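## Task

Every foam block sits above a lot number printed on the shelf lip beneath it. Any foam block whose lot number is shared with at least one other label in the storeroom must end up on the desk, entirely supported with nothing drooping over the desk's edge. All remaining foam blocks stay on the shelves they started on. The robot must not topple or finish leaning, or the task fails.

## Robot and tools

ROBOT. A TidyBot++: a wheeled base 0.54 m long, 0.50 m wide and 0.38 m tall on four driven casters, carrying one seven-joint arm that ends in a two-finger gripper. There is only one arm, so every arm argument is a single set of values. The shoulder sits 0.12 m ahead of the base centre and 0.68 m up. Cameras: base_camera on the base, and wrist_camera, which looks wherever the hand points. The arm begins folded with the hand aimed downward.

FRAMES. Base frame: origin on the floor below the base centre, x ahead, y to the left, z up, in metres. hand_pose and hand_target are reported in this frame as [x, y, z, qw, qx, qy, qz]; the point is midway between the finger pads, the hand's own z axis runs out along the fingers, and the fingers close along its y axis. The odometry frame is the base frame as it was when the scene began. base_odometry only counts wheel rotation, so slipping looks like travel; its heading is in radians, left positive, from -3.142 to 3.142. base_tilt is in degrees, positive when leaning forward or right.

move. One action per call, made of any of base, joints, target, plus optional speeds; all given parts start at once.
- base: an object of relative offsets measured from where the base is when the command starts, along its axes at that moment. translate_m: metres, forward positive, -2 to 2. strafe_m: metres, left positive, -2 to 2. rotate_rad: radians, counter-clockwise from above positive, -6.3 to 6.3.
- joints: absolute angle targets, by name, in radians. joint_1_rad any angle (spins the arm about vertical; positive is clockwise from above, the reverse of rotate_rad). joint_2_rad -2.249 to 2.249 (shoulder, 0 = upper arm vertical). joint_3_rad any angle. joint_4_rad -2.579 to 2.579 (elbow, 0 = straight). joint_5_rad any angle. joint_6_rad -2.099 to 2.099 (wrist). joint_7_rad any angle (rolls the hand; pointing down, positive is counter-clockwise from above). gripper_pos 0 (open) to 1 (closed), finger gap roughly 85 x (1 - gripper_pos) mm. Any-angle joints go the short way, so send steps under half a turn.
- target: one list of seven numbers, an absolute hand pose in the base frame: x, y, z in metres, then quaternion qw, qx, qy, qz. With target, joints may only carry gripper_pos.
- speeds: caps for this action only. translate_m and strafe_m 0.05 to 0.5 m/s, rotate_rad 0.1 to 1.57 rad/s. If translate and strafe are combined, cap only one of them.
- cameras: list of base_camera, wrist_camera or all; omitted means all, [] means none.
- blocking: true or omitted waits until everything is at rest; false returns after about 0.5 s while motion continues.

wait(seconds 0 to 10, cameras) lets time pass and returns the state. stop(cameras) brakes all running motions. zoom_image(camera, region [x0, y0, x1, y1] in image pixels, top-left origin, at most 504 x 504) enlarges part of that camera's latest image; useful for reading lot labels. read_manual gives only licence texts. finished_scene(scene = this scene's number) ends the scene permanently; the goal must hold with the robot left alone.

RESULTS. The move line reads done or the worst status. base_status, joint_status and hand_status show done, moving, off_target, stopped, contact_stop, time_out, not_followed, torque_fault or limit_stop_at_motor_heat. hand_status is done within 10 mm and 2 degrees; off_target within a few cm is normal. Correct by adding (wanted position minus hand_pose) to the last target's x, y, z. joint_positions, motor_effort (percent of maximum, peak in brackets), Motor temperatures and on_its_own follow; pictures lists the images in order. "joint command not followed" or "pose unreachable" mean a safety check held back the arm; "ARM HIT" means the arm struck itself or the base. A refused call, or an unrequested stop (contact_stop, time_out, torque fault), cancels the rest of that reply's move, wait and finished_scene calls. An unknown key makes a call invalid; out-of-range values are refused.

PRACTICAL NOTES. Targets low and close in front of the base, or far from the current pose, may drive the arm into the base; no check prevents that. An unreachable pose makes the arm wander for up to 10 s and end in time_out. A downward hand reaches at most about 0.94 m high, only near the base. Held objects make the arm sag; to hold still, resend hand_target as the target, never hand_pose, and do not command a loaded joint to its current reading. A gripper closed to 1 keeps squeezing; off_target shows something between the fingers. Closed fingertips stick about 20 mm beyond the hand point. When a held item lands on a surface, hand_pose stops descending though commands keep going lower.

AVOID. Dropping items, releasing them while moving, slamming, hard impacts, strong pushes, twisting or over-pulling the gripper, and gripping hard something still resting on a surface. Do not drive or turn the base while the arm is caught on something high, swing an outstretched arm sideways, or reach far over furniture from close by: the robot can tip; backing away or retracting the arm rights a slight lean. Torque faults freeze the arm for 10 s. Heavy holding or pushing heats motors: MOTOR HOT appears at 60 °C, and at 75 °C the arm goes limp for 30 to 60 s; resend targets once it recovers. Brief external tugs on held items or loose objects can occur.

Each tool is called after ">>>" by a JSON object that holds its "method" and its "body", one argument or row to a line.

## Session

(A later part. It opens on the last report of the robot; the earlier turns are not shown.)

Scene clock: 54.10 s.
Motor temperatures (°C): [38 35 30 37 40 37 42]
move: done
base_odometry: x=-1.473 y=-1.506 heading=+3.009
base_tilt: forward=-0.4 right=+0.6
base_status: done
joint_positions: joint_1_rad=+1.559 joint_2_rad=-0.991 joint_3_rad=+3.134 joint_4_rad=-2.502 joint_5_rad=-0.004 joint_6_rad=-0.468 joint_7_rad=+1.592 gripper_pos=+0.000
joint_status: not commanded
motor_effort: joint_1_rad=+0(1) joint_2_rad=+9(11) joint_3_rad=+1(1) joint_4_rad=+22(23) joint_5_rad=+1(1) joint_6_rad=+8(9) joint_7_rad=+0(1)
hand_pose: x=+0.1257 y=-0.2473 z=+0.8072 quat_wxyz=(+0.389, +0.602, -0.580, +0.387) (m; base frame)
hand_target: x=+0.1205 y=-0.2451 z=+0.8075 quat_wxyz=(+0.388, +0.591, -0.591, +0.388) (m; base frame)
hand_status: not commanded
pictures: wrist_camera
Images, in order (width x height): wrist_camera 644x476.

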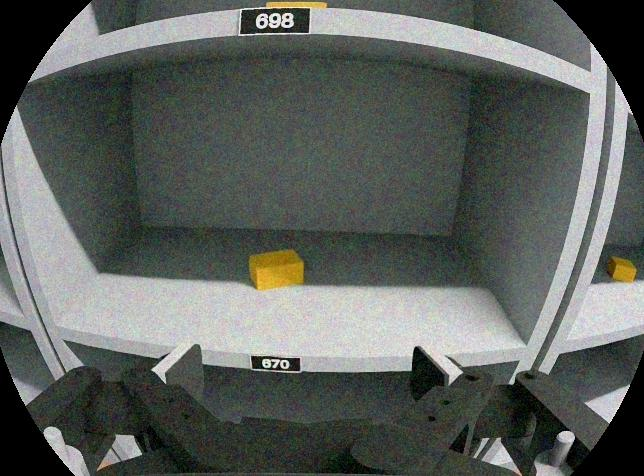

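>>> {"method": "move", "body": {
  "base": {"translate_m": 0.9},
  "cameras": ["all"]
}}

>>> {"method": "zoom_image", "body": {
  "camera": "wrist_camera",
  "region": [180, 300, 380, 440]
}}

>>> {"method": "zoom_image", "body": {
  "camera": "wrist_camera",
  "region": [120, 0, 320, 140]
}}

Scene clock: 57.53 s.
Motor temperatures (°C): [38 35 30 37 40 37 42]
move: done
base_odometry: x=-2.365 y=-1.387 heading=+3.010
base_tilt: forward=-0.3 right=+0.6
base_status: done
joint_positions: joint_1_rad=+1.559 joint_2_rad=-0.991 joint_3_rad=+3.135 joint_4_rad=-2.502 joint_5_rad=-0.004 joint_6_rad=-0.468 joint_7_rad=+1.592 gripper_pos=+0.000
joint_status: not commanded
motor_effort: joint_1_rad=-1(1) joint_2_rad=+9(10) joint_3_rad=+1(2) joint_4_rad=+23(23) joint_5_rad=+1(1) joint_6_rad=+8(9) joint_7_rad=+0(1)
hand_pose: x=+0.1256 y=-0.2473 z=+0.8072 quat_wxyz=(+0.389, +0.602, -0.580, +0.387) (m; base frame)
hand_target: x=+0.1205 y=-0.2451 z=+0.8075 quat_wxyz=(+0.388, +0.591, -0.591, +0.388) (m; base frame)
hand_status: not commanded
pictures: base_camera, wrist_camera
Images, in order (width x height): base_camera 644x364, wrist_camera 644x476.

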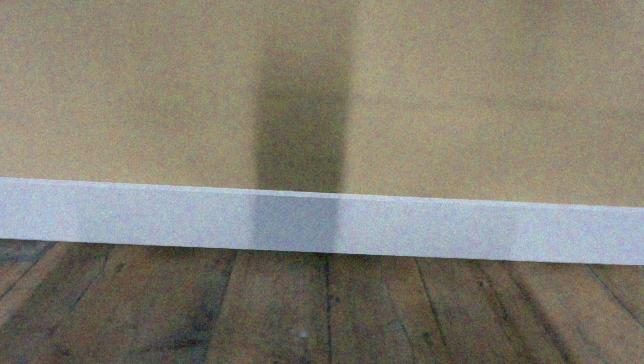

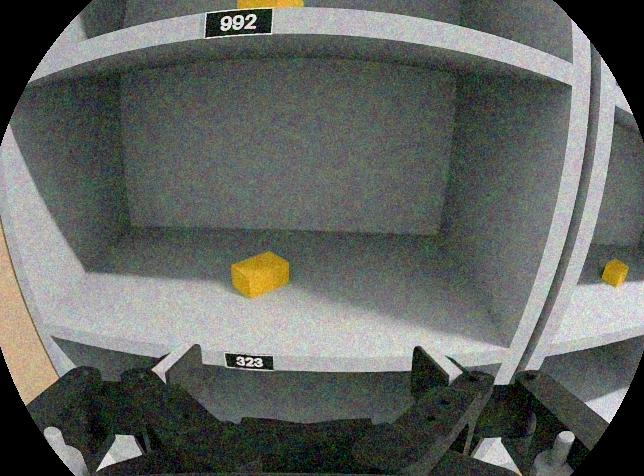

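Scaled by 2.520.

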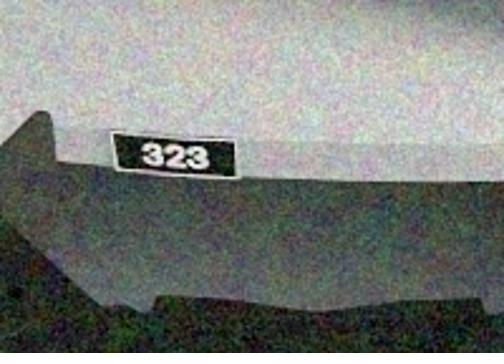

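Scaled by 2.520.

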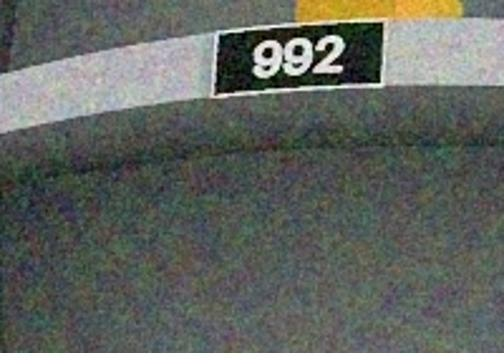

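>>> {"method": "move", "body": {
  "base": {"translate_m": -2.0},
  "cameras": ["base_camera"]
}}

>>> {"method": "move", "body": {
  "base": {"translate_m": -1.42},
  "cameras": ["all"]
}}

Scene clock: 63.80 s.
Motor temperatures (°C): [38 35 30 37 40 37 42]
move: done
base_odometry: x=-0.382 y=-1.650 heading=+3.011
base_tilt: forward=-0.4 right=+0.6
base_status: done
joint_positions: joint_1_rad=+1.559 joint_2_rad=-0.991 joint_3_rad=+3.136 joint_4_rad=-2.502 joint_5_rad=-0.004 joint_6_rad=-0.468 joint_7_rad=+1.592 gripper_pos=+0.000
joint_status: not commanded
motor_effort: joint_1_rad=+0(1) joint_2_rad=+9(10) joint_3_rad=+1(2) joint_4_rad=+22(23) joint_5_rad=+1(1) joint_6_rad=+8(9) joint_7_rad=+0(1)
hand_pose: x=+0.1253 y=-0.2473 z=+0.8072 quat_wxyz=(+0.389, +0.602, -0.580, +0.387) (m; base frame)
hand_target: x=+0.1205 y=-0.2451 z=+0.8075 quat_wxyz=(+0.388, +0.591, -0.591, +0.388) (m; base frame)
hand_status: not commanded
pictures: base_camera
Images, in order (width x height): base_camera 644x364.

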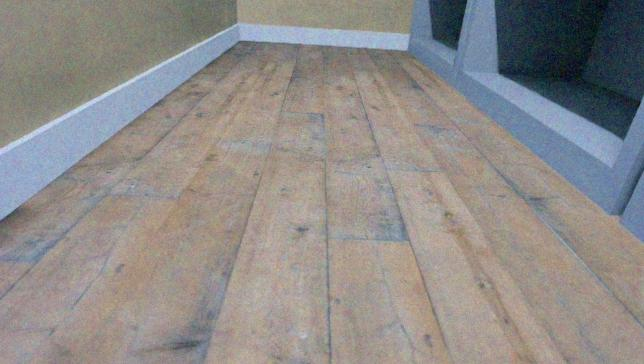

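Scene clock: 67.97 s.
Motor temperatures (°C): [38 35 30 37 40 37 42]
move: done
base_odometry: x=+1.026 y=-1.835 heading=+3.011
base_tilt: forward=-0.4 right=+0.6
base_status: done
joint_positions: joint_1_rad=+1.559 joint_2_rad=-0.991 joint_3_rad=+3.136 joint_4_rad=-2.502 joint_5_rad=-0.004 joint_6_rad=-0.468 joint_7_rad=+1.592 gripper_pos=+0.000
joint_status: not commanded
motor_effort: joint_1_rad=-1(1) joint_2_rad=+10(10) joint_3_rad=+1(2) joint_4_rad=+22(23) joint_5_rad=+1(1) joint_6_rad=+9(9) joint_7_rad=+0(1)
hand_pose: x=+0.1253 y=-0.2473 z=+0.8072 quat_wxyz=(+0.389, +0.602, -0.580, +0.387) (m; base frame)
hand_target: x=+0.1205 y=-0.2451 z=+0.8075 quat_wxyz=(+0.388, +0.591, -0.591, +0.388) (m; base frame)
hand_status: not commanded
pictures: base_camera, wrist_camera
Images, in order (width x height): base_camera 644x364, wrist_camera 644x476.

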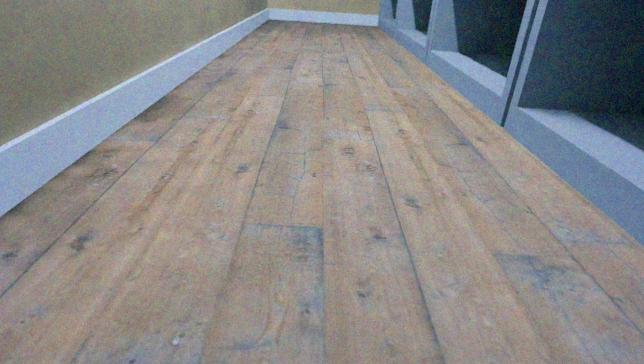

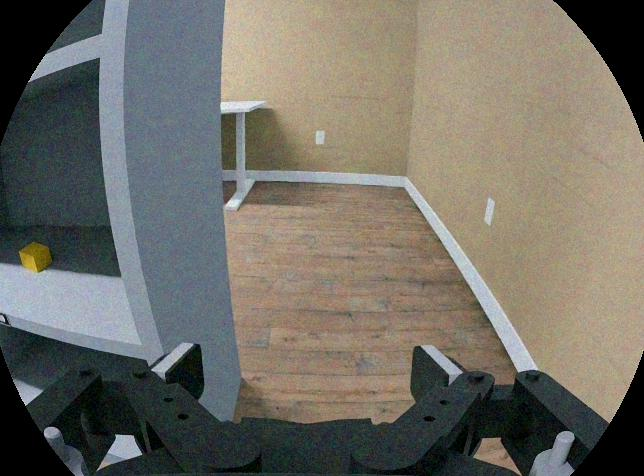

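>>> {"method": "move", "body": {
  "base": {"translate_m": -0.13},
  "cameras": []
}}

>>> {"method": "move", "body": {
  "base": {"strafe_m": -1.4},
  "cameras": ["all"]
}}

Scene clock: 70.23 s.
Motor temperatures (°C): [38 35 30 37 40 37 42]
move: done
base_odometry: x=+1.155 y=-1.852 heading=+3.012
base_tilt: forward=-0.4 right=+0.6
base_status: done
joint_positions: joint_1_rad=+1.559 joint_2_rad=-0.991 joint_3_rad=+3.136 joint_4_rad=-2.502 joint_5_rad=-0.004 joint_6_rad=-0.468 joint_7_rad=+1.592 gripper_pos=+0.000
joint_status: not commanded
motor_effort: joint_1_rad=-1(1) joint_2_rad=+9(10) joint_3_rad=+1(2) joint_4_rad=+21(23) joint_5_rad=+1(1) joint_6_rad=+8(9) joint_7_rad=+0(1)
hand_pose: x=+0.1252 y=-0.2473 z=+0.8072 quat_wxyz=(+0.389, +0.602, -0.580, +0.387) (m; base frame)
hand_target: x=+0.1205 y=-0.2451 z=+0.8075 quat_wxyz=(+0.388, +0.591, -0.591, +0.388) (m; base frame)
hand_status: not commanded
pictures: none
No camera images: "cameras" was empty.

Scene clock: 74.37 s.
Motor temperatures (°C): [38 35 30 37 40 37 42]
move: done
base_odometry: x=+1.335 y=-0.464 heading=+3.012
base_tilt: forward=-0.4 right=+0.6
base_status: done
joint_positions: joint_1_rad=+1.559 joint_2_rad=-0.992 joint_3_rad=+3.136 joint_4_rad=-2.502 joint_5_rad=-0.004 joint_6_rad=-0.468 joint_7_rad=+1.592 gripper_pos=+0.000
joint_status: not commanded
motor_effort: joint_1_rad=-1(1) joint_2_rad=+9(12) joint_3_rad=+1(1) joint_4_rad=+22(23) joint_5_rad=+1(1) joint_6_rad=+8(9) joint_7_rad=+0(1)
hand_pose: x=+0.1252 y=-0.2472 z=+0.8074 quat_wxyz=(+0.390, +0.601, -0.580, +0.387) (m; base frame)
hand_target: x=+0.1205 y=-0.2451 z=+0.8075 quat_wxyz=(+0.388, +0.591, -0.591, +0.388) (m; base frame)
hand_status: not commanded
pictures: base_camera, wrist_camera
Images, in order (width x height): base_camera 644x364, wrist_camera 644x476.

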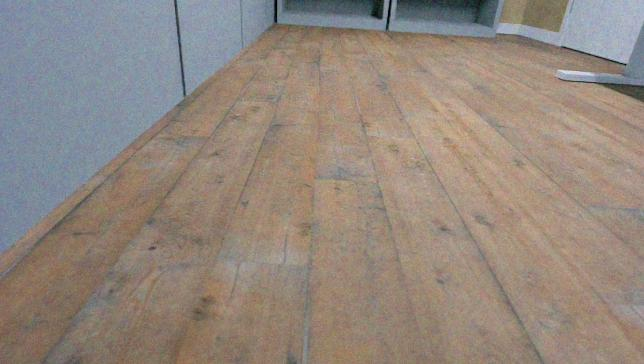

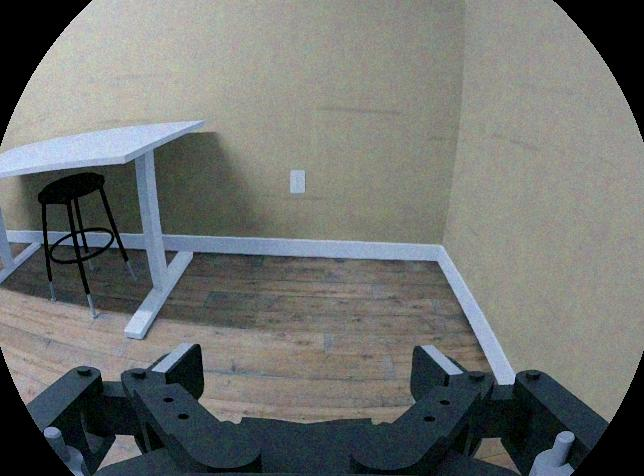

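>>> {"method": "move", "body": {
  "base": {"translate_m": 2.0, "strafe_m": -0.36},
  "joints": {"joint_1_rad": 0.0, "joint_2_rad": -1.0, "joint_3_rad": 3.1416, "joint_4_rad": -2.5, "joint_5_rad": 0.0, "joint_6_rad": -0.38, "joint_7_rad": 1.571},
  "cameras": ["all"]
}}

Scene clock: 81.47 s.
Motor temperatures (°C): [38 35 30 37 40 37 42]
move: done
base_odometry: x=-0.601 y=+0.152 heading=+3.011
base_tilt: forward=-0.3 right=+0.6
base_status: done
joint_positions: joint_1_rad=+0.018 joint_2_rad=-0.992 joint_3_rad=+3.136 joint_4_rad=-2.502 joint_5_rad=-0.004 joint_6_rad=-0.434 joint_7_rad=+1.592 gripper_pos=+0.000
joint_status: all done
motor_effort: joint_1_rad=+0(2) joint_2_rad=+9(11) joint_3_rad=+1(2) joint_4_rad=+22(24) joint_5_rad=+1(2) joint_6_rad=+8(10) joint_7_rad=+0(1)
hand_pose: x=+0.3704 y=-0.0013 z=+0.8174 quat_wxyz=(+0.010, +0.826, +0.002, +0.564) (m; base frame)
hand_target: x=+0.3751 y=+0.0013 z=+0.8367 quat_wxyz=(+0.000, +0.808, +0.000, +0.590) (m; base frame)
hand_status: not commanded
pictures: base_camera, wrist_camera
Images, in order (width x height): base_camera 644x364, wrist_camera 644x476.

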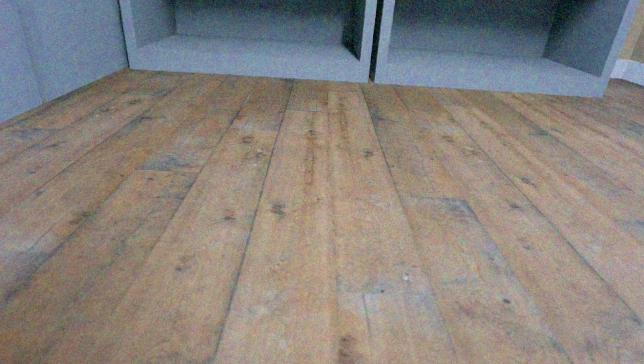

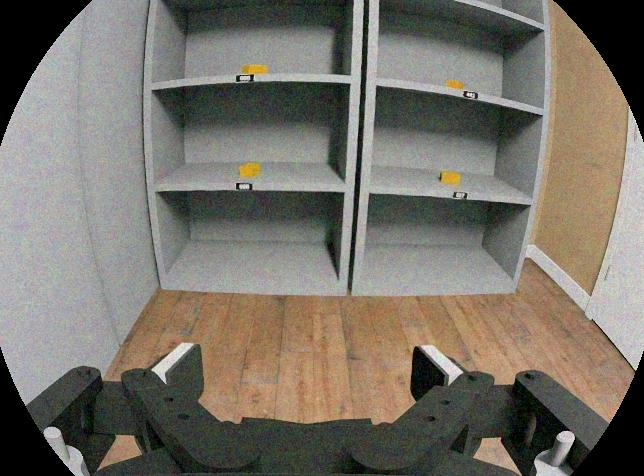

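>>> {"method": "zoom_image", "body": {
  "camera": "wrist_camera",
  "region": [220, 55, 280, 100]
}}

>>> {"method": "zoom_image", "body": {
  "camera": "wrist_camera",
  "region": [220, 160, 280, 205]
}}

>>> {"method": "zoom_image", "body": {
  "camera": "wrist_camera",
  "region": [440, 70, 500, 115]
}}

>>> {"method": "zoom_image", "body": {
  "camera": "wrist_camera",
  "region": [430, 170, 490, 215]
}}

Scaled by 8.400.

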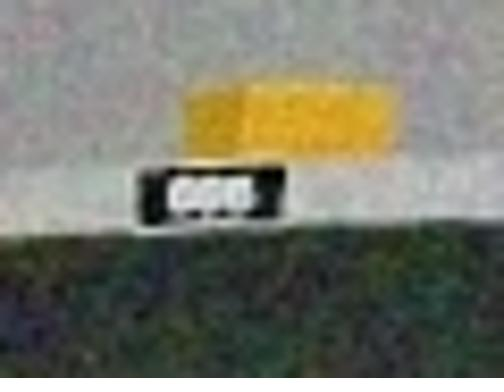

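Scaled by 8.400.

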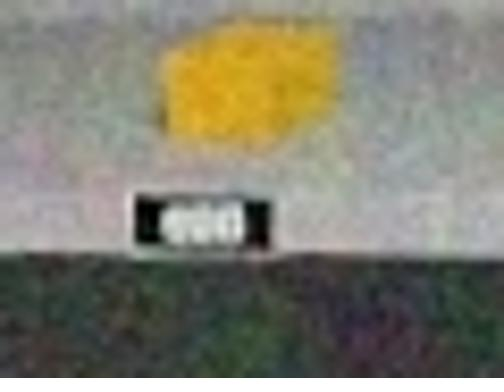

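Scaled by 8.400.

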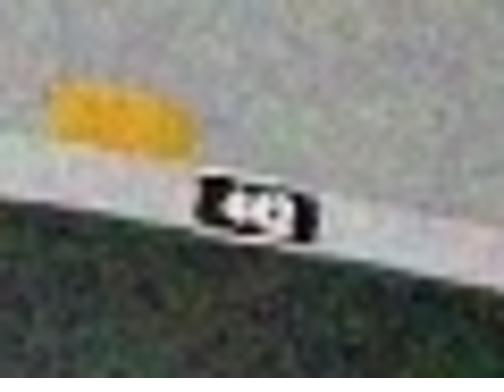

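Scaled by 8.400.

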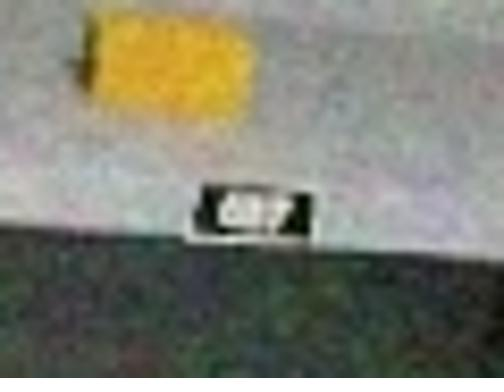

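>>> {"method": "move", "body": {
  "base": {"translate_m": 0.72, "strafe_m": -0.2},
  "cameras": ["wrist_camera"]
}}

Scene clock: 84.80 s.
Motor temperatures (°C): [38 35 30 37 40 37 42]
move: done
base_odometry: x=-1.290 y=+0.443 heading=+3.012
base_tilt: forward=-0.3 right=+0.6
base_status: done
joint_positions: joint_1_rad=+0.018 joint_2_rad=-0.992 joint_3_rad=+3.136 joint_4_rad=-2.502 joint_5_rad=-0.004 joint_6_rad=-0.433 joint_7_rad=+1.592 gripper_pos=+0.000
joint_status: not commanded
motor_effort: joint_1_rad=+0(1) joint_2_rad=+9(11) joint_3_rad=+1(2) joint_4_rad=+22(23) joint_5_rad=+1(1) joint_6_rad=+8(9) joint_7_rad=+0(1)
hand_pose: x=+0.3705 y=-0.0013 z=+0.8177 quat_wxyz=(+0.010, +0.826, +0.003, +0.564) (m; base frame)
hand_target: x=+0.3751 y=+0.0013 z=+0.8367 quat_wxyz=(+0.000, +0.808, +0.000, +0.590) (m; base frame)
hand_status: not commanded
pictures: wrist_camera
Images, in order (width x height): wrist_camera 644x476.

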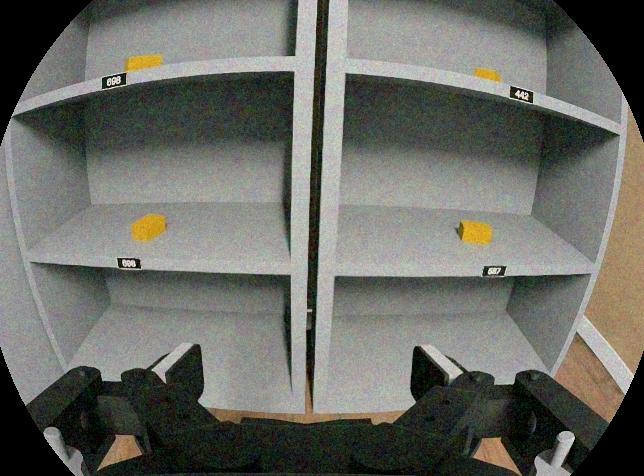

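>>> {"method": "zoom_image", "body": {
  "camera": "wrist_camera",
  "region": [90, 60, 150, 105]
}}

>>> {"method": "zoom_image", "body": {
  "camera": "wrist_camera",
  "region": [100, 240, 160, 285]
}}

>>> {"method": "zoom_image", "body": {
  "camera": "wrist_camera",
  "region": [490, 70, 550, 115]
}}

>>> {"method": "zoom_image", "body": {
  "camera": "wrist_camera",
  "region": [465, 250, 525, 295]
}}

Scaled by 8.400.

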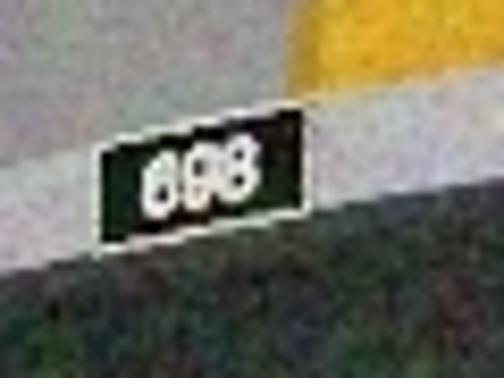

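Scaled by 8.400.

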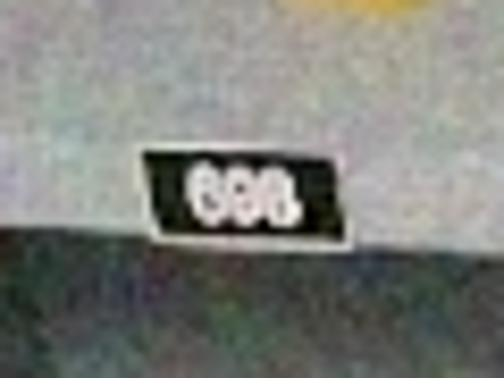

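Scaled by 8.400.

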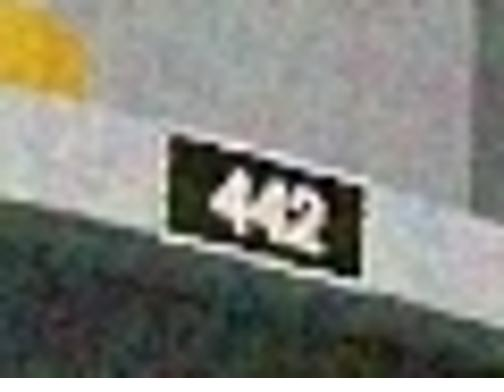

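Scaled by 8.400.

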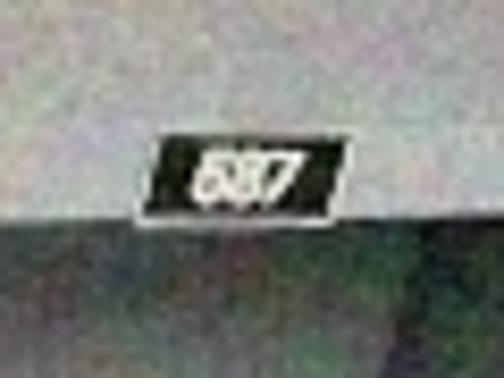

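>>> {"method": "move", "body": {
  "base": {"translate_m": 0.3, "strafe_m": 0.36},
  "joints": {"joint_6_rad": -0.5},
  "cameras": ["all"]
}}

Scene clock: 89.37 s.
Motor temperatures (°C): [38 35 30 37 40 37 42]
move: done
base_odometry: x=-1.634 y=+0.125 heading=+3.011
base_tilt: forward=-0.4 right=+0.6
base_status: done
joint_positions: joint_1_rad=+0.016 joint_2_rad=-0.992 joint_3_rad=+3.137 joint_4_rad=-2.502 joint_5_rad=-0.004 joint_6_rad=-0.507 joint_7_rad=+1.592 gripper_pos=+0.000
joint_status: all done
motor_effort: joint_1_rad=+0(2) joint_2_rad=+10(11) joint_3_rad=+1(2) joint_4_rad=+22(23) joint_5_rad=+1(1) joint_6_rad=+7(10) joint_7_rad=+0(1)
hand_pose: x=+0.3613 y=-0.0006 z=+0.7967 quat_wxyz=(+0.009, +0.846, +0.003, +0.533) (m; base frame)
hand_target: x=+0.3616 y=+0.0013 z=+0.8019 quat_wxyz=(+0.000, +0.841, +0.000, +0.540) (m; base frame)
hand_status: not commanded
pictures: base_camera, wrist_camera
Images, in order (width x height): base_camera 644x364, wrist_camera 644x476.

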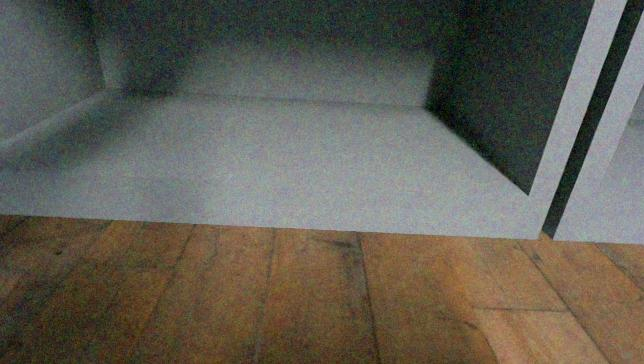

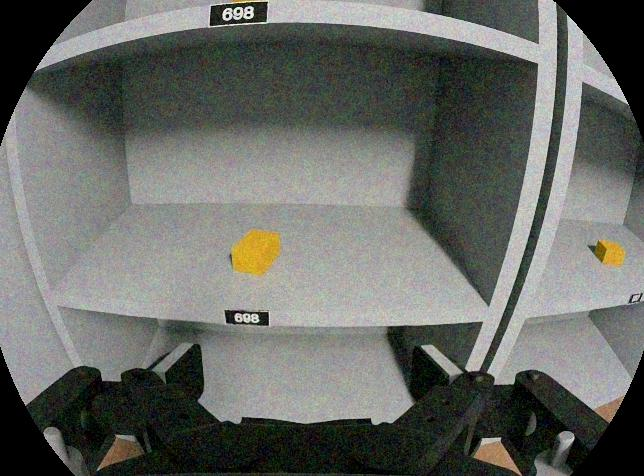

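>>> {"method": "zoom_image", "body": {
  "camera": "wrist_camera",
  "region": [205, 290, 285, 350]
}}

>>> {"method": "zoom_image", "body": {
  "camera": "wrist_camera",
  "region": [200, 0, 280, 60]
}}

>>> {"method": "zoom_image", "body": {
  "camera": "wrist_camera",
  "region": [205, 215, 305, 290]
}}

Scaled by 6.300.

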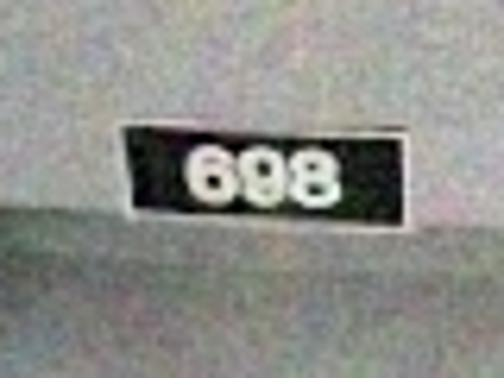

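Scaled by 6.300.

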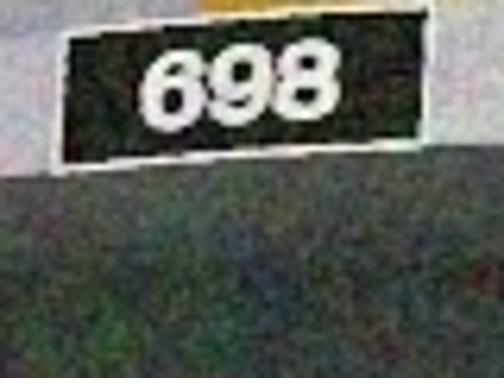

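Scaled by 5.040.

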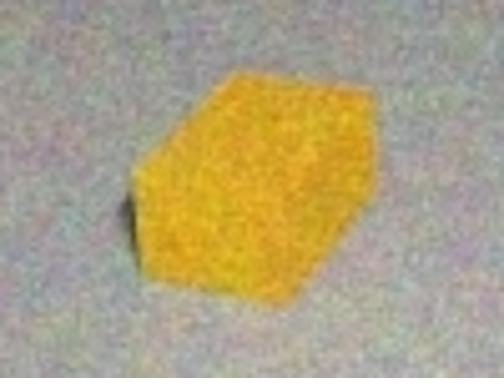

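>>> {"method": "move", "body": {
  "base": {"translate_m": -0.27, "strafe_m": 0.185},
  "joints": {"joint_1_rad": 0.16, "joint_2_rad": 0.41, "joint_3_rad": 3.1416, "joint_4_rad": -1.875, "joint_5_rad": 0.0, "joint_6_rad": -0.01, "joint_7_rad": 1.571, "gripper_pos": 0.0},
  "cameras": ["wrist_camera"]
}}

Scene clock: 98.00 s.
Motor temperatures (°C): [37 35 30 37 40 37 42]
move: done
base_odometry: x=-1.390 y=-0.094 heading=+3.011
base_tilt: forward=-0.3 right=+0.6
base_status: done
joint_positions: joint_1_rad=+0.141 joint_2_rad=+0.388 joint_3_rad=+3.137 joint_4_rad=-1.893 joint_5_rad=-0.004 joint_6_rad=-0.067 joint_7_rad=+1.592 gripper_pos=+0.000
joint_status: all done
motor_effort: joint_1_rad=-1(1) joint_2_rad=-30(31) joint_3_rad=+0(3) joint_4_rad=+17(23) joint_5_rad=+1(2) joint_6_rad=+7(9) joint_7_rad=+0(1)
hand_pose: x=+0.7331 y=-0.0825 z=+0.6485 quat_wxyz=(+0.028, +0.920, -0.055, +0.386) (m; base frame)
hand_target: x=+0.7495 y=-0.1004 z=+0.6555 quat_wxyz=(+0.033, +0.909, -0.073, +0.409) (m; base frame)
hand_status: not commanded
pictures: wrist_camera
Images, in order (width x height): wrist_camera 644x476.

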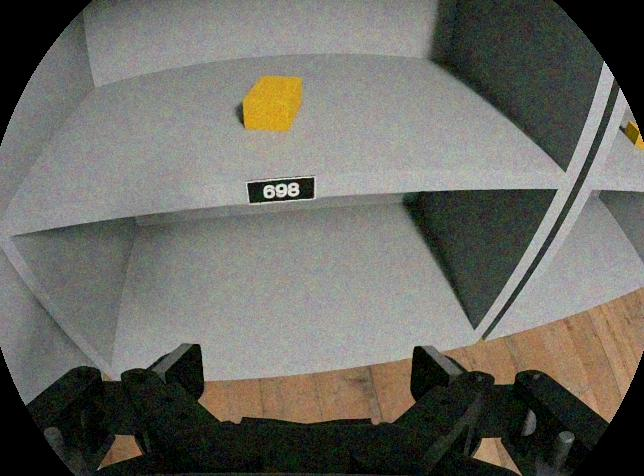

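>>> {"method": "zoom_image", "body": {
  "camera": "wrist_camera",
  "region": [230, 65, 320, 140]
}}

Scaled by 5.600.

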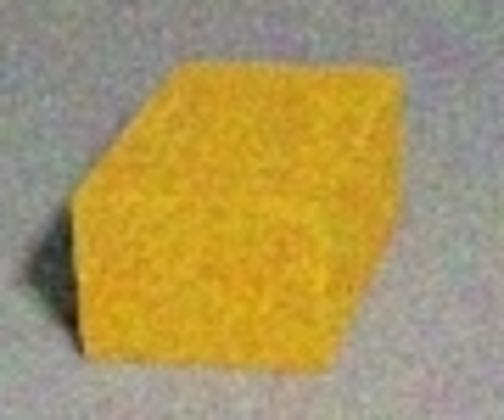

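>>> {"method": "move", "body": {
  "base": {"translate_m": 0.27},
  "cameras": ["wrist_camera"]
}}

>>> {"method": "zoom_image", "body": {
  "camera": "wrist_camera",
  "region": [200, 180, 420, 345]
}}

Scene clock: 101.33 s.
Motor temperatures (°C): [37 35 30 37 40 37 42]
move: done
base_odometry: x=-1.658 y=-0.059 heading=+3.012
base_tilt: forward=-0.3 right=+0.6
base_status: done
joint_positions: joint_1_rad=+0.144 joint_2_rad=+0.392 joint_3_rad=+3.137 joint_4_rad=-1.885 joint_5_rad=-0.004 joint_6_rad=-0.060 joint_7_rad=+1.592 gripper_pos=+0.000
joint_status: not commanded
motor_effort: joint_1_rad=+0(2) joint_2_rad=-30(33) joint_3_rad=+0(1) joint_4_rad=+17(18) joint_5_rad=+1(1) joint_6_rad=+6(7) joint_7_rad=+0(1)
hand_pose: x=+0.7372 y=-0.0850 z=+0.6506 quat_wxyz=(+0.029, +0.919, -0.057, +0.390) (m; base frame)
hand_target: x=+0.7495 y=-0.1004 z=+0.6555 quat_wxyz=(+0.033, +0.909, -0.073, +0.409) (m; base frame)
hand_status: not commanded
pictures: wrist_camera
Images, in order (width x height): wrist_camera 644x476.

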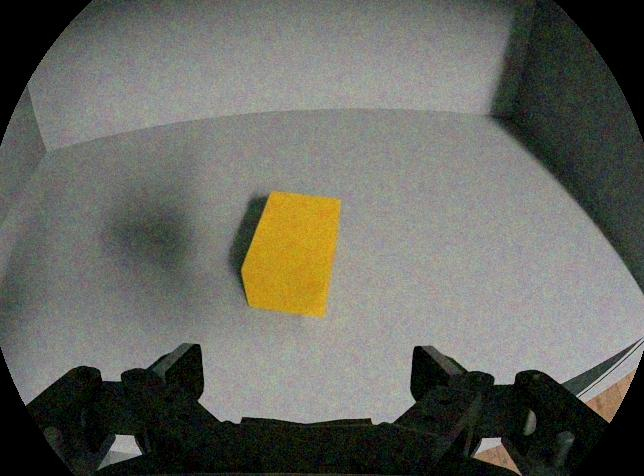

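Scaled by 2.291.

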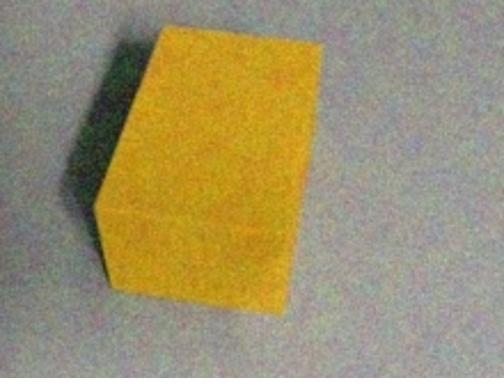

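>>> {"method": "move", "body": {
  "base": {"translate_m": 0.055},
  "joints": {"joint_1_rad": 0.16, "joint_2_rad": 0.54, "joint_3_rad": 3.1416, "joint_4_rad": -1.795, "joint_5_rad": 0.0, "joint_6_rad": 0.03, "joint_7_rad": 1.571, "gripper_pos": 0.0},
  "cameras": ["wrist_camera"]
}}

Scene clock: 105.57 s.
Motor temperatures (°C): [37 35 30 37 40 37 42]
move: done
base_odometry: x=-1.713 y=-0.052 heading=+3.013
base_tilt: forward=-0.3 right=+0.6
base_status: done
joint_positions: joint_1_rad=+0.145 joint_2_rad=+0.526 joint_3_rad=+3.137 joint_4_rad=-1.804 joint_5_rad=-0.004 joint_6_rad=-0.020 joint_7_rad=+1.592 gripper_pos=+0.000
joint_status: all done
motor_effort: joint_1_rad=-1(2) joint_2_rad=-33(37) joint_3_rad=+0(1) joint_4_rad=+16(18) joint_5_rad=+1(2) joint_6_rad=+6(8) joint_7_rad=+0(1)
hand_pose: x=+0.7732 y=-0.0908 z=+0.6101 quat_wxyz=(+0.029, +0.921, -0.058, +0.384) (m; base frame)
hand_target: x=+0.7850 y=-0.1061 z=+0.6166 quat_wxyz=(+0.033, +0.911, -0.073, +0.405) (m; base frame)
hand_status: not commanded
pictures: wrist_camera
Images, in order (width x height): wrist_camera 644x476.

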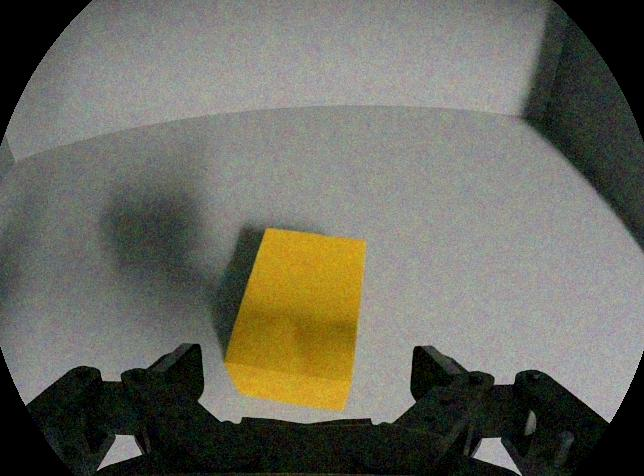

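>>> {"method": "wait", "body": {
  "seconds": 0,
  "cameras": ["wrist_camera"]
}}

Scene clock: 107.73 s.
Motor temperatures (°C): [37 35 30 37 40 37 42]
base_odometry: x=-1.713 y=-0.052 heading=+3.013
base_tilt: forward=-0.3 right=+0.6
base_status: done
joint_positions: joint_1_rad=+0.145 joint_2_rad=+0.526 joint_3_rad=+3.137 joint_4_rad=-1.804 joint_5_rad=-0.004 joint_6_rad=-0.020 joint_7_rad=+1.592 gripper_pos=+0.000
joint_status: all done
motor_effort: joint_1_rad=+0(2) joint_2_rad=-33(37) joint_3_rad=+0(1) joint_4_rad=+16(18) joint_5_rad=+1(2) joint_6_rad=+6(8) joint_7_rad=+0(1)
hand_pose: x=+0.7732 y=-0.0908 z=+0.6101 quat_wxyz=(+0.029, +0.921, -0.058, +0.384) (m; base frame)
hand_target: x=+0.7850 y=-0.1061 z=+0.6166 quat_wxyz=(+0.033, +0.911, -0.073, +0.405) (m; base frame)
hand_status: not commanded
pictures: wrist_camera
Images, in order (width x height): wrist_camera 644x476.

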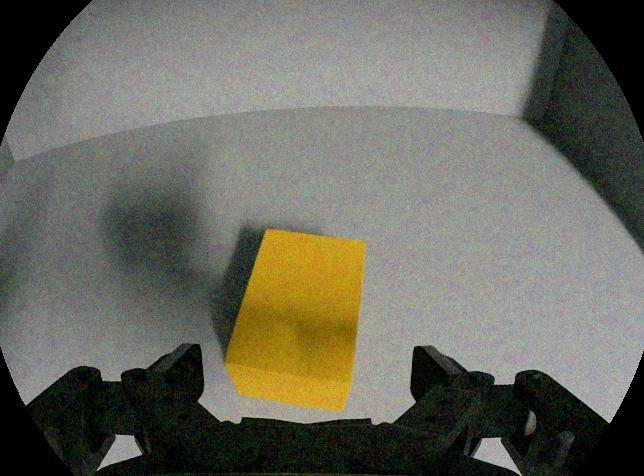

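>>> {"method": "move", "body": {
  "joints": {"joint_2_rad": 0.597, "joint_4_rad": -1.763, "joint_6_rad": 0.052},
  "cameras": ["wrist_camera"]
}}

Scene clock: 108.93 s.
Motor temperatures (°C): [37 35 30 37 40 37 42]
move: done
base_odometry: x=-1.713 y=-0.052 heading=+3.013
base_tilt: forward=-0.3 right=+0.6
base_status: not commanded
joint_positions: joint_1_rad=+0.145 joint_2_rad=+0.572 joint_3_rad=+3.137 joint_4_rad=-1.776 joint_5_rad=-0.004 joint_6_rad=+0.000 joint_7_rad=+1.592 gripper_pos=+0.000
joint_status: all done
motor_effort: joint_1_rad=+0(1) joint_2_rad=-35(37) joint_3_rad=+0(1) joint_4_rad=+16(17) joint_5_rad=+1(1) joint_6_rad=+6(7) joint_7_rad=+0(1)
hand_pose: x=+0.7863 y=-0.0928 z=+0.5968 quat_wxyz=(+0.029, +0.921, -0.058, +0.385) (m; base frame)
hand_target: x=+0.7989 y=-0.1084 z=+0.5974 quat_wxyz=(+0.032, +0.911, -0.073, +0.404) (m; base frame)
hand_status: not commanded
pictures: wrist_camera
Images, in order (width x height): wrist_camera 644x476.

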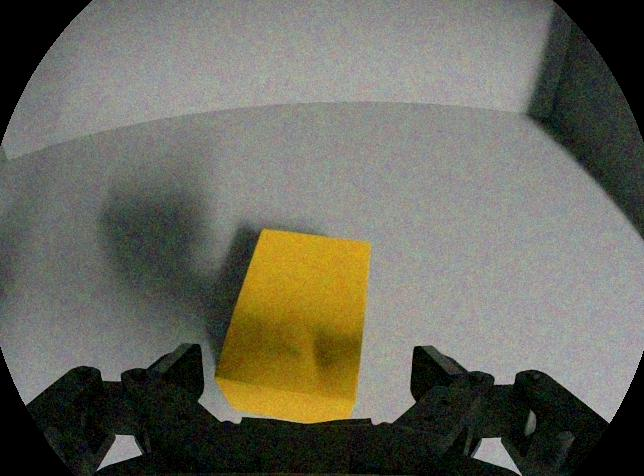

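>>> {"method": "move", "body": {
  "joints": {"joint_2_rad": 0.663, "joint_4_rad": -1.728, "joint_6_rad": 0.075},
  "cameras": ["wrist_camera"]
}}

>>> {"method": "move", "body": {
  "joints": {"gripper_pos": 0.2},
  "cameras": ["wrist_camera"]
}}

Scene clock: 110.90 s.
Motor temperatures (°C): [37 35 30 37 40 37 42]
move: done
base_odometry: x=-1.713 y=-0.052 heading=+3.013
base_tilt: forward=-0.3 right=+0.6
base_status: not commanded
joint_positions: joint_1_rad=+0.145 joint_2_rad=+0.639 joint_3_rad=+3.137 joint_4_rad=-1.741 joint_5_rad=-0.004 joint_6_rad=+0.023 joint_7_rad=+1.592 gripper_pos=+0.000
joint_status: all done
motor_effort: joint_1_rad=+0(1) joint_2_rad=-37(39) joint_3_rad=+0(1) joint_4_rad=+16(16) joint_5_rad=+1(1) joint_6_rad=+6(7) joint_7_rad=+0(1)
hand_pose: x=+0.8001 y=-0.0948 z=+0.5717 quat_wxyz=(+0.029, +0.922, -0.058, +0.381) (m; base frame)
hand_target: x=+0.8124 y=-0.1105 z=+0.5725 quat_wxyz=(+0.032, +0.913, -0.073, +0.400) (m; base frame)
hand_status: not commanded
pictures: wrist_camera
Images, in order (width x height): wrist_camera 644x476.

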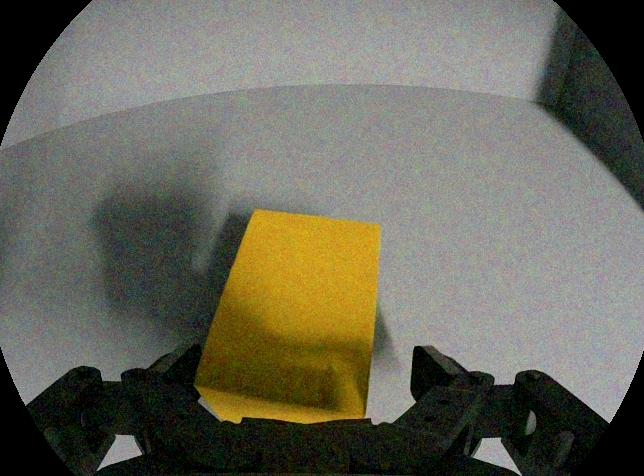

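Scene clock: 111.53 s.
Motor temperatures (°C): [37 35 30 37 40 37 42]
move: done
base_odometry: x=-1.713 y=-0.052 heading=+3.013
base_tilt: forward=-0.3 right=+0.6
base_status: not commanded
joint_positions: joint_1_rad=+0.145 joint_2_rad=+0.639 joint_3_rad=+3.137 joint_4_rad=-1.741 joint_5_rad=-0.004 joint_6_rad=+0.023 joint_7_rad=+1.592 gripper_pos=+0.200
joint_status: all done
motor_effort: joint_1_rad=+0(1) joint_2_rad=-36(37) joint_3_rad=+0(1) joint_4_rad=+15(16) joint_5_rad=+1(1) joint_6_rad=+7(7) joint_7_rad=+0(1)
hand_pose: x=+0.8001 y=-0.0948 z=+0.5717 quat_wxyz=(+0.029, +0.922, -0.058, +0.381) (m; base frame)
hand_target: x=+0.8124 y=-0.1105 z=+0.5725 quat_wxyz=(+0.032, +0.913, -0.073, +0.400) (m; base frame)
hand_status: not commanded
pictures: wrist_camera
Images, in order (width x height): wrist_camera 644x476.

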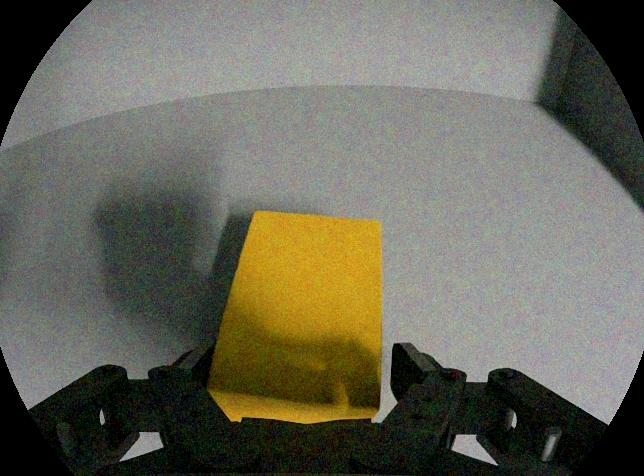

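>>> {"method": "move", "body": {
  "joints": {"gripper_pos": 0.3},
  "cameras": ["wrist_camera"]
}}

>>> {"method": "move", "body": {
  "joints": {"gripper_pos": 0.36},
  "cameras": []
}}

>>> {"method": "move", "body": {
  "joints": {"gripper_pos": 0.42},
  "cameras": ["wrist_camera"]
}}

Scene clock: 112.30 s.
Motor temperatures (°C): [37 35 30 37 40 37 42]
move: done
base_odometry: x=-1.713 y=-0.052 heading=+3.013
base_tilt: forward=-0.3 right=+0.6
base_status: not commanded
joint_positions: joint_1_rad=+0.145 joint_2_rad=+0.639 joint_3_rad=+3.137 joint_4_rad=-1.741 joint_5_rad=-0.004 joint_6_rad=+0.023 joint_7_rad=+1.592 gripper_pos=+0.300
joint_status: all done
motor_effort: joint_1_rad=+0(1) joint_2_rad=-36(37) joint_3_rad=+0(1) joint_4_rad=+16(16) joint_5_rad=+1(1) joint_6_rad=+6(7) joint_7_rad=-1(1)
hand_pose: x=+0.8001 y=-0.0948 z=+0.5717 quat_wxyz=(+0.029, +0.922, -0.058, +0.381) (m; base frame)
hand_target: x=+0.8124 y=-0.1105 z=+0.5725 quat_wxyz=(+0.032, +0.913, -0.073, +0.400) (m; base frame)
hand_status: not commanded
pictures: wrist_camera
Images, in order (width x height): wrist_camera 644x476.

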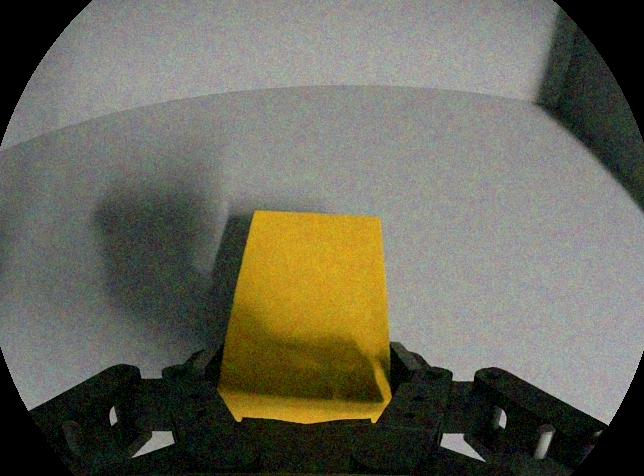

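Scene clock: 112.77 s.
Motor temperatures (°C): [37 35 30 37 40 37 42]
move: done
base_odometry: x=-1.712 y=-0.052 heading=+3.013
base_tilt: forward=-0.3 right=+0.6
base_status: not commanded
joint_positions: joint_1_rad=+0.145 joint_2_rad=+0.639 joint_3_rad=+3.137 joint_4_rad=-1.740 joint_5_rad=-0.004 joint_6_rad=+0.025 joint_7_rad=+1.592 gripper_pos=+0.354
joint_status: all done
motor_effort: joint_1_rad=-1(1) joint_2_rad=-36(37) joint_3_rad=+0(1) joint_4_rad=+15(16) joint_5_rad=+1(1) joint_6_rad=+7(7) joint_7_rad=+0(1)
hand_pose: x=+0.8009 y=-0.0949 z=+0.5723 quat_wxyz=(+0.029, +0.922, -0.058, +0.382) (m; base frame)
hand_target: x=+0.8124 y=-0.1105 z=+0.5725 quat_wxyz=(+0.032, +0.913, -0.073, +0.400) (m; base frame)
hand_status: not commanded
pictures: none
No camera images: "cameras" was empty.

Scene clock: 113.23 s.
Motor temperatures (°C): [37 35 30 37 40 37 42]
move: done
base_odometry: x=-1.712 y=-0.052 heading=+3.013
base_tilt: forward=-0.3 right=+0.6
base_status: not commanded
joint_positions: joint_1_rad=+0.145 joint_2_rad=+0.639 joint_3_rad=+3.137 joint_4_rad=-1.740 joint_5_rad=-0.004 joint_6_rad=+0.026 joint_7_rad=+1.592 gripper_pos=+0.398
joint_status: all done
motor_effort: joint_1_rad=-1(1) joint_2_rad=-35(35) joint_3_rad=+0(1) joint_4_rad=+15(16) joint_5_rad=+1(1) joint_6_rad=+6(7) joint_7_rad=+0(1)
hand_pose: x=+0.8013 y=-0.0950 z=+0.5729 quat_wxyz=(+0.029, +0.921, -0.058, +0.383) (m; base frame)
hand_target: x=+0.8124 y=-0.1105 z=+0.5725 quat_wxyz=(+0.032, +0.913, -0.073, +0.400) (m; base frame)
hand_status: not commanded
pictures: wrist_camera
Images, in order (width x height): wrist_camera 644x476.

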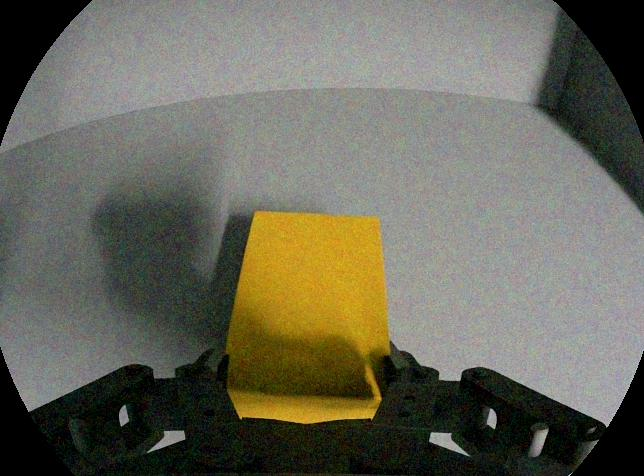

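>>> {"method": "move", "body": {
  "joints": {"gripper_pos": 0.5},
  "cameras": ["wrist_camera"]
}}

Scene clock: 113.90 s.
Motor temperatures (°C): [37 35 30 37 40 37 42]
move: off_target
base_odometry: x=-1.712 y=-0.052 heading=+3.013
base_tilt: forward=-0.3 right=+0.6
base_status: not commanded
joint_positions: joint_1_rad=+0.145 joint_2_rad=+0.639 joint_3_rad=+3.137 joint_4_rad=-1.740 joint_5_rad=-0.004 joint_6_rad=+0.026 joint_7_rad=+1.592 gripper_pos=+0.400
joint_status: gripper_pos off_target (ended at +0.400, target +0.500)
motor_effort: joint_1_rad=+0(1) joint_2_rad=-35(35) joint_3_rad=+0(1) joint_4_rad=+15(16) joint_5_rad=+1(1) joint_6_rad=+6(6) joint_7_rad=+0(1)
hand_pose: x=+0.8013 y=-0.0950 z=+0.5729 quat_wxyz=(+0.029, +0.921, -0.058, +0.383) (m; base frame)
hand_target: x=+0.8124 y=-0.1105 z=+0.5725 quat_wxyz=(+0.032, +0.913, -0.073, +0.400) (m; base frame)
hand_status: not commanded
pictures: wrist_camera
Images, in order (width x height): wrist_camera 644x476.

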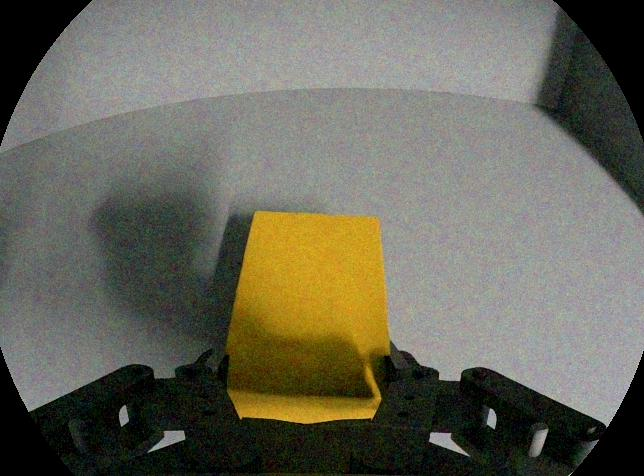

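>>> {"method": "move", "body": {
  "joints": {"joint_2_rad": 0.62, "joint_4_rad": -1.712, "joint_6_rad": -0.04},
  "cameras": ["wrist_camera"]
}}

>>> {"method": "move", "body": {
  "joints": {"joint_2_rad": 0.575, "joint_4_rad": -1.69, "joint_6_rad": -0.11},
  "cameras": ["wrist_camera"]
}}

Scene clock: 115.10 s.
Motor temperatures (°C): [37 35 30 37 40 37 42]
move: done
base_odometry: x=-1.712 y=-0.052 heading=+3.013
base_tilt: forward=-0.3 right=+0.6
base_status: not commanded
joint_positions: joint_1_rad=+0.145 joint_2_rad=+0.618 joint_3_rad=+3.137 joint_4_rad=-1.729 joint_5_rad=-0.004 joint_6_rad=-0.028 joint_7_rad=+1.592 gripper_pos=+0.400
joint_status: all done
motor_effort: joint_1_rad=-1(1) joint_2_rad=-37(38) joint_3_rad=-1(1) joint_4_rad=+16(17) joint_5_rad=+1(1) joint_6_rad=+7(7) joint_7_rad=+0(1)
hand_pose: x=+0.7966 y=-0.0942 z=+0.5807 quat_wxyz=(+0.028, +0.925, -0.058, +0.373) (m; base frame)
hand_target: x=+0.7991 y=-0.1084 z=+0.5839 quat_wxyz=(+0.030, +0.924, -0.074, +0.374) (m; base frame)
hand_status: not commanded
pictures: wrist_camera
Images, in order (width x height): wrist_camera 644x476.

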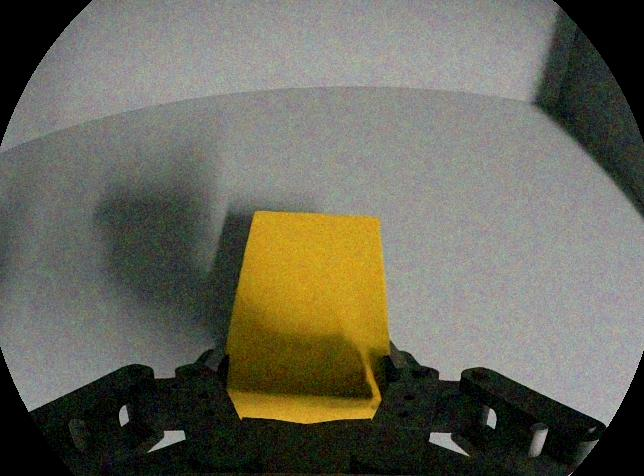

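Scene clock: 115.93 s.
Motor temperatures (°C): [37 36 30 37 40 37 42]
move: done
base_odometry: x=-1.712 y=-0.052 heading=+3.013
base_tilt: forward=-0.3 right=+0.6
base_status: not commanded
joint_positions: joint_1_rad=+0.145 joint_2_rad=+0.569 joint_3_rad=+3.137 joint_4_rad=-1.704 joint_5_rad=-0.004 joint_6_rad=-0.075 joint_7_rad=+1.592 gripper_pos=+0.400
joint_status: all done
motor_effort: joint_1_rad=+0(1) joint_2_rad=-36(39) joint_3_rad=-1(1) joint_4_rad=+17(18) joint_5_rad=+1(1) joint_6_rad=+7(7) joint_7_rad=+0(1)
hand_pose: x=+0.8011 y=-0.0948 z=+0.6153 quat_wxyz=(+0.029, +0.920, -0.058, +0.386) (m; base frame)
hand_target: x=+0.7968 y=-0.1080 z=+0.6096 quat_wxyz=(+0.030, +0.924, -0.074, +0.373) (m; base frame)
hand_status: not commanded
pictures: wrist_camera
Images, in order (width x height): wrist_camera 644x476.

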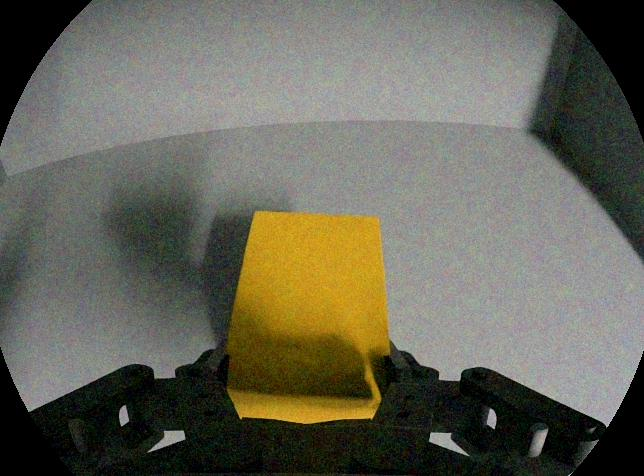

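>>> {"method": "move", "body": {
  "base": {"translate_m": -0.35},
  "joints": {"gripper_pos": 0.6},
  "cameras": ["wrist_camera"]
}}

Scene clock: 119.73 s.
Motor temperatures (°C): [37 36 30 37 40 37 42]
move: off_target
base_odometry: x=-1.365 y=-0.096 heading=+3.014
base_tilt: forward=-0.3 right=+0.6
base_status: done
joint_positions: joint_1_rad=+0.149 joint_2_rad=+0.565 joint_3_rad=+3.137 joint_4_rad=-1.697 joint_5_rad=-0.004 joint_6_rad=-0.075 joint_7_rad=+1.592 gripper_pos=+0.400
joint_status: gripper_pos off_target (ended at +0.400, target +0.600)
motor_effort: joint_1_rad=+0(5) joint_2_rad=-36(38) joint_3_rad=+0(3) joint_4_rad=+17(19) joint_5_rad=+1(1) joint_6_rad=+7(8) joint_7_rad=+0(1)
hand_pose: x=+0.8035 y=-0.0984 z=+0.6206 quat_wxyz=(+0.030, +0.918, -0.060, +0.390) (m; base frame)
hand_target: x=+0.7968 y=-0.1080 z=+0.6096 quat_wxyz=(+0.030, +0.924, -0.074, +0.373) (m; base frame)
hand_status: not commanded
pictures: wrist_camera
Images, in order (width x height): wrist_camera 644x476.

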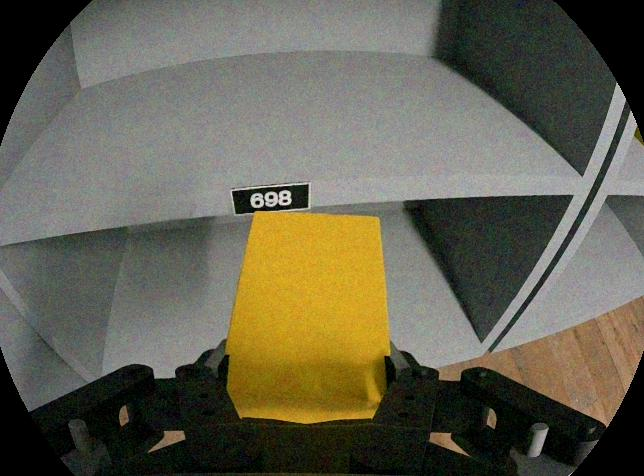

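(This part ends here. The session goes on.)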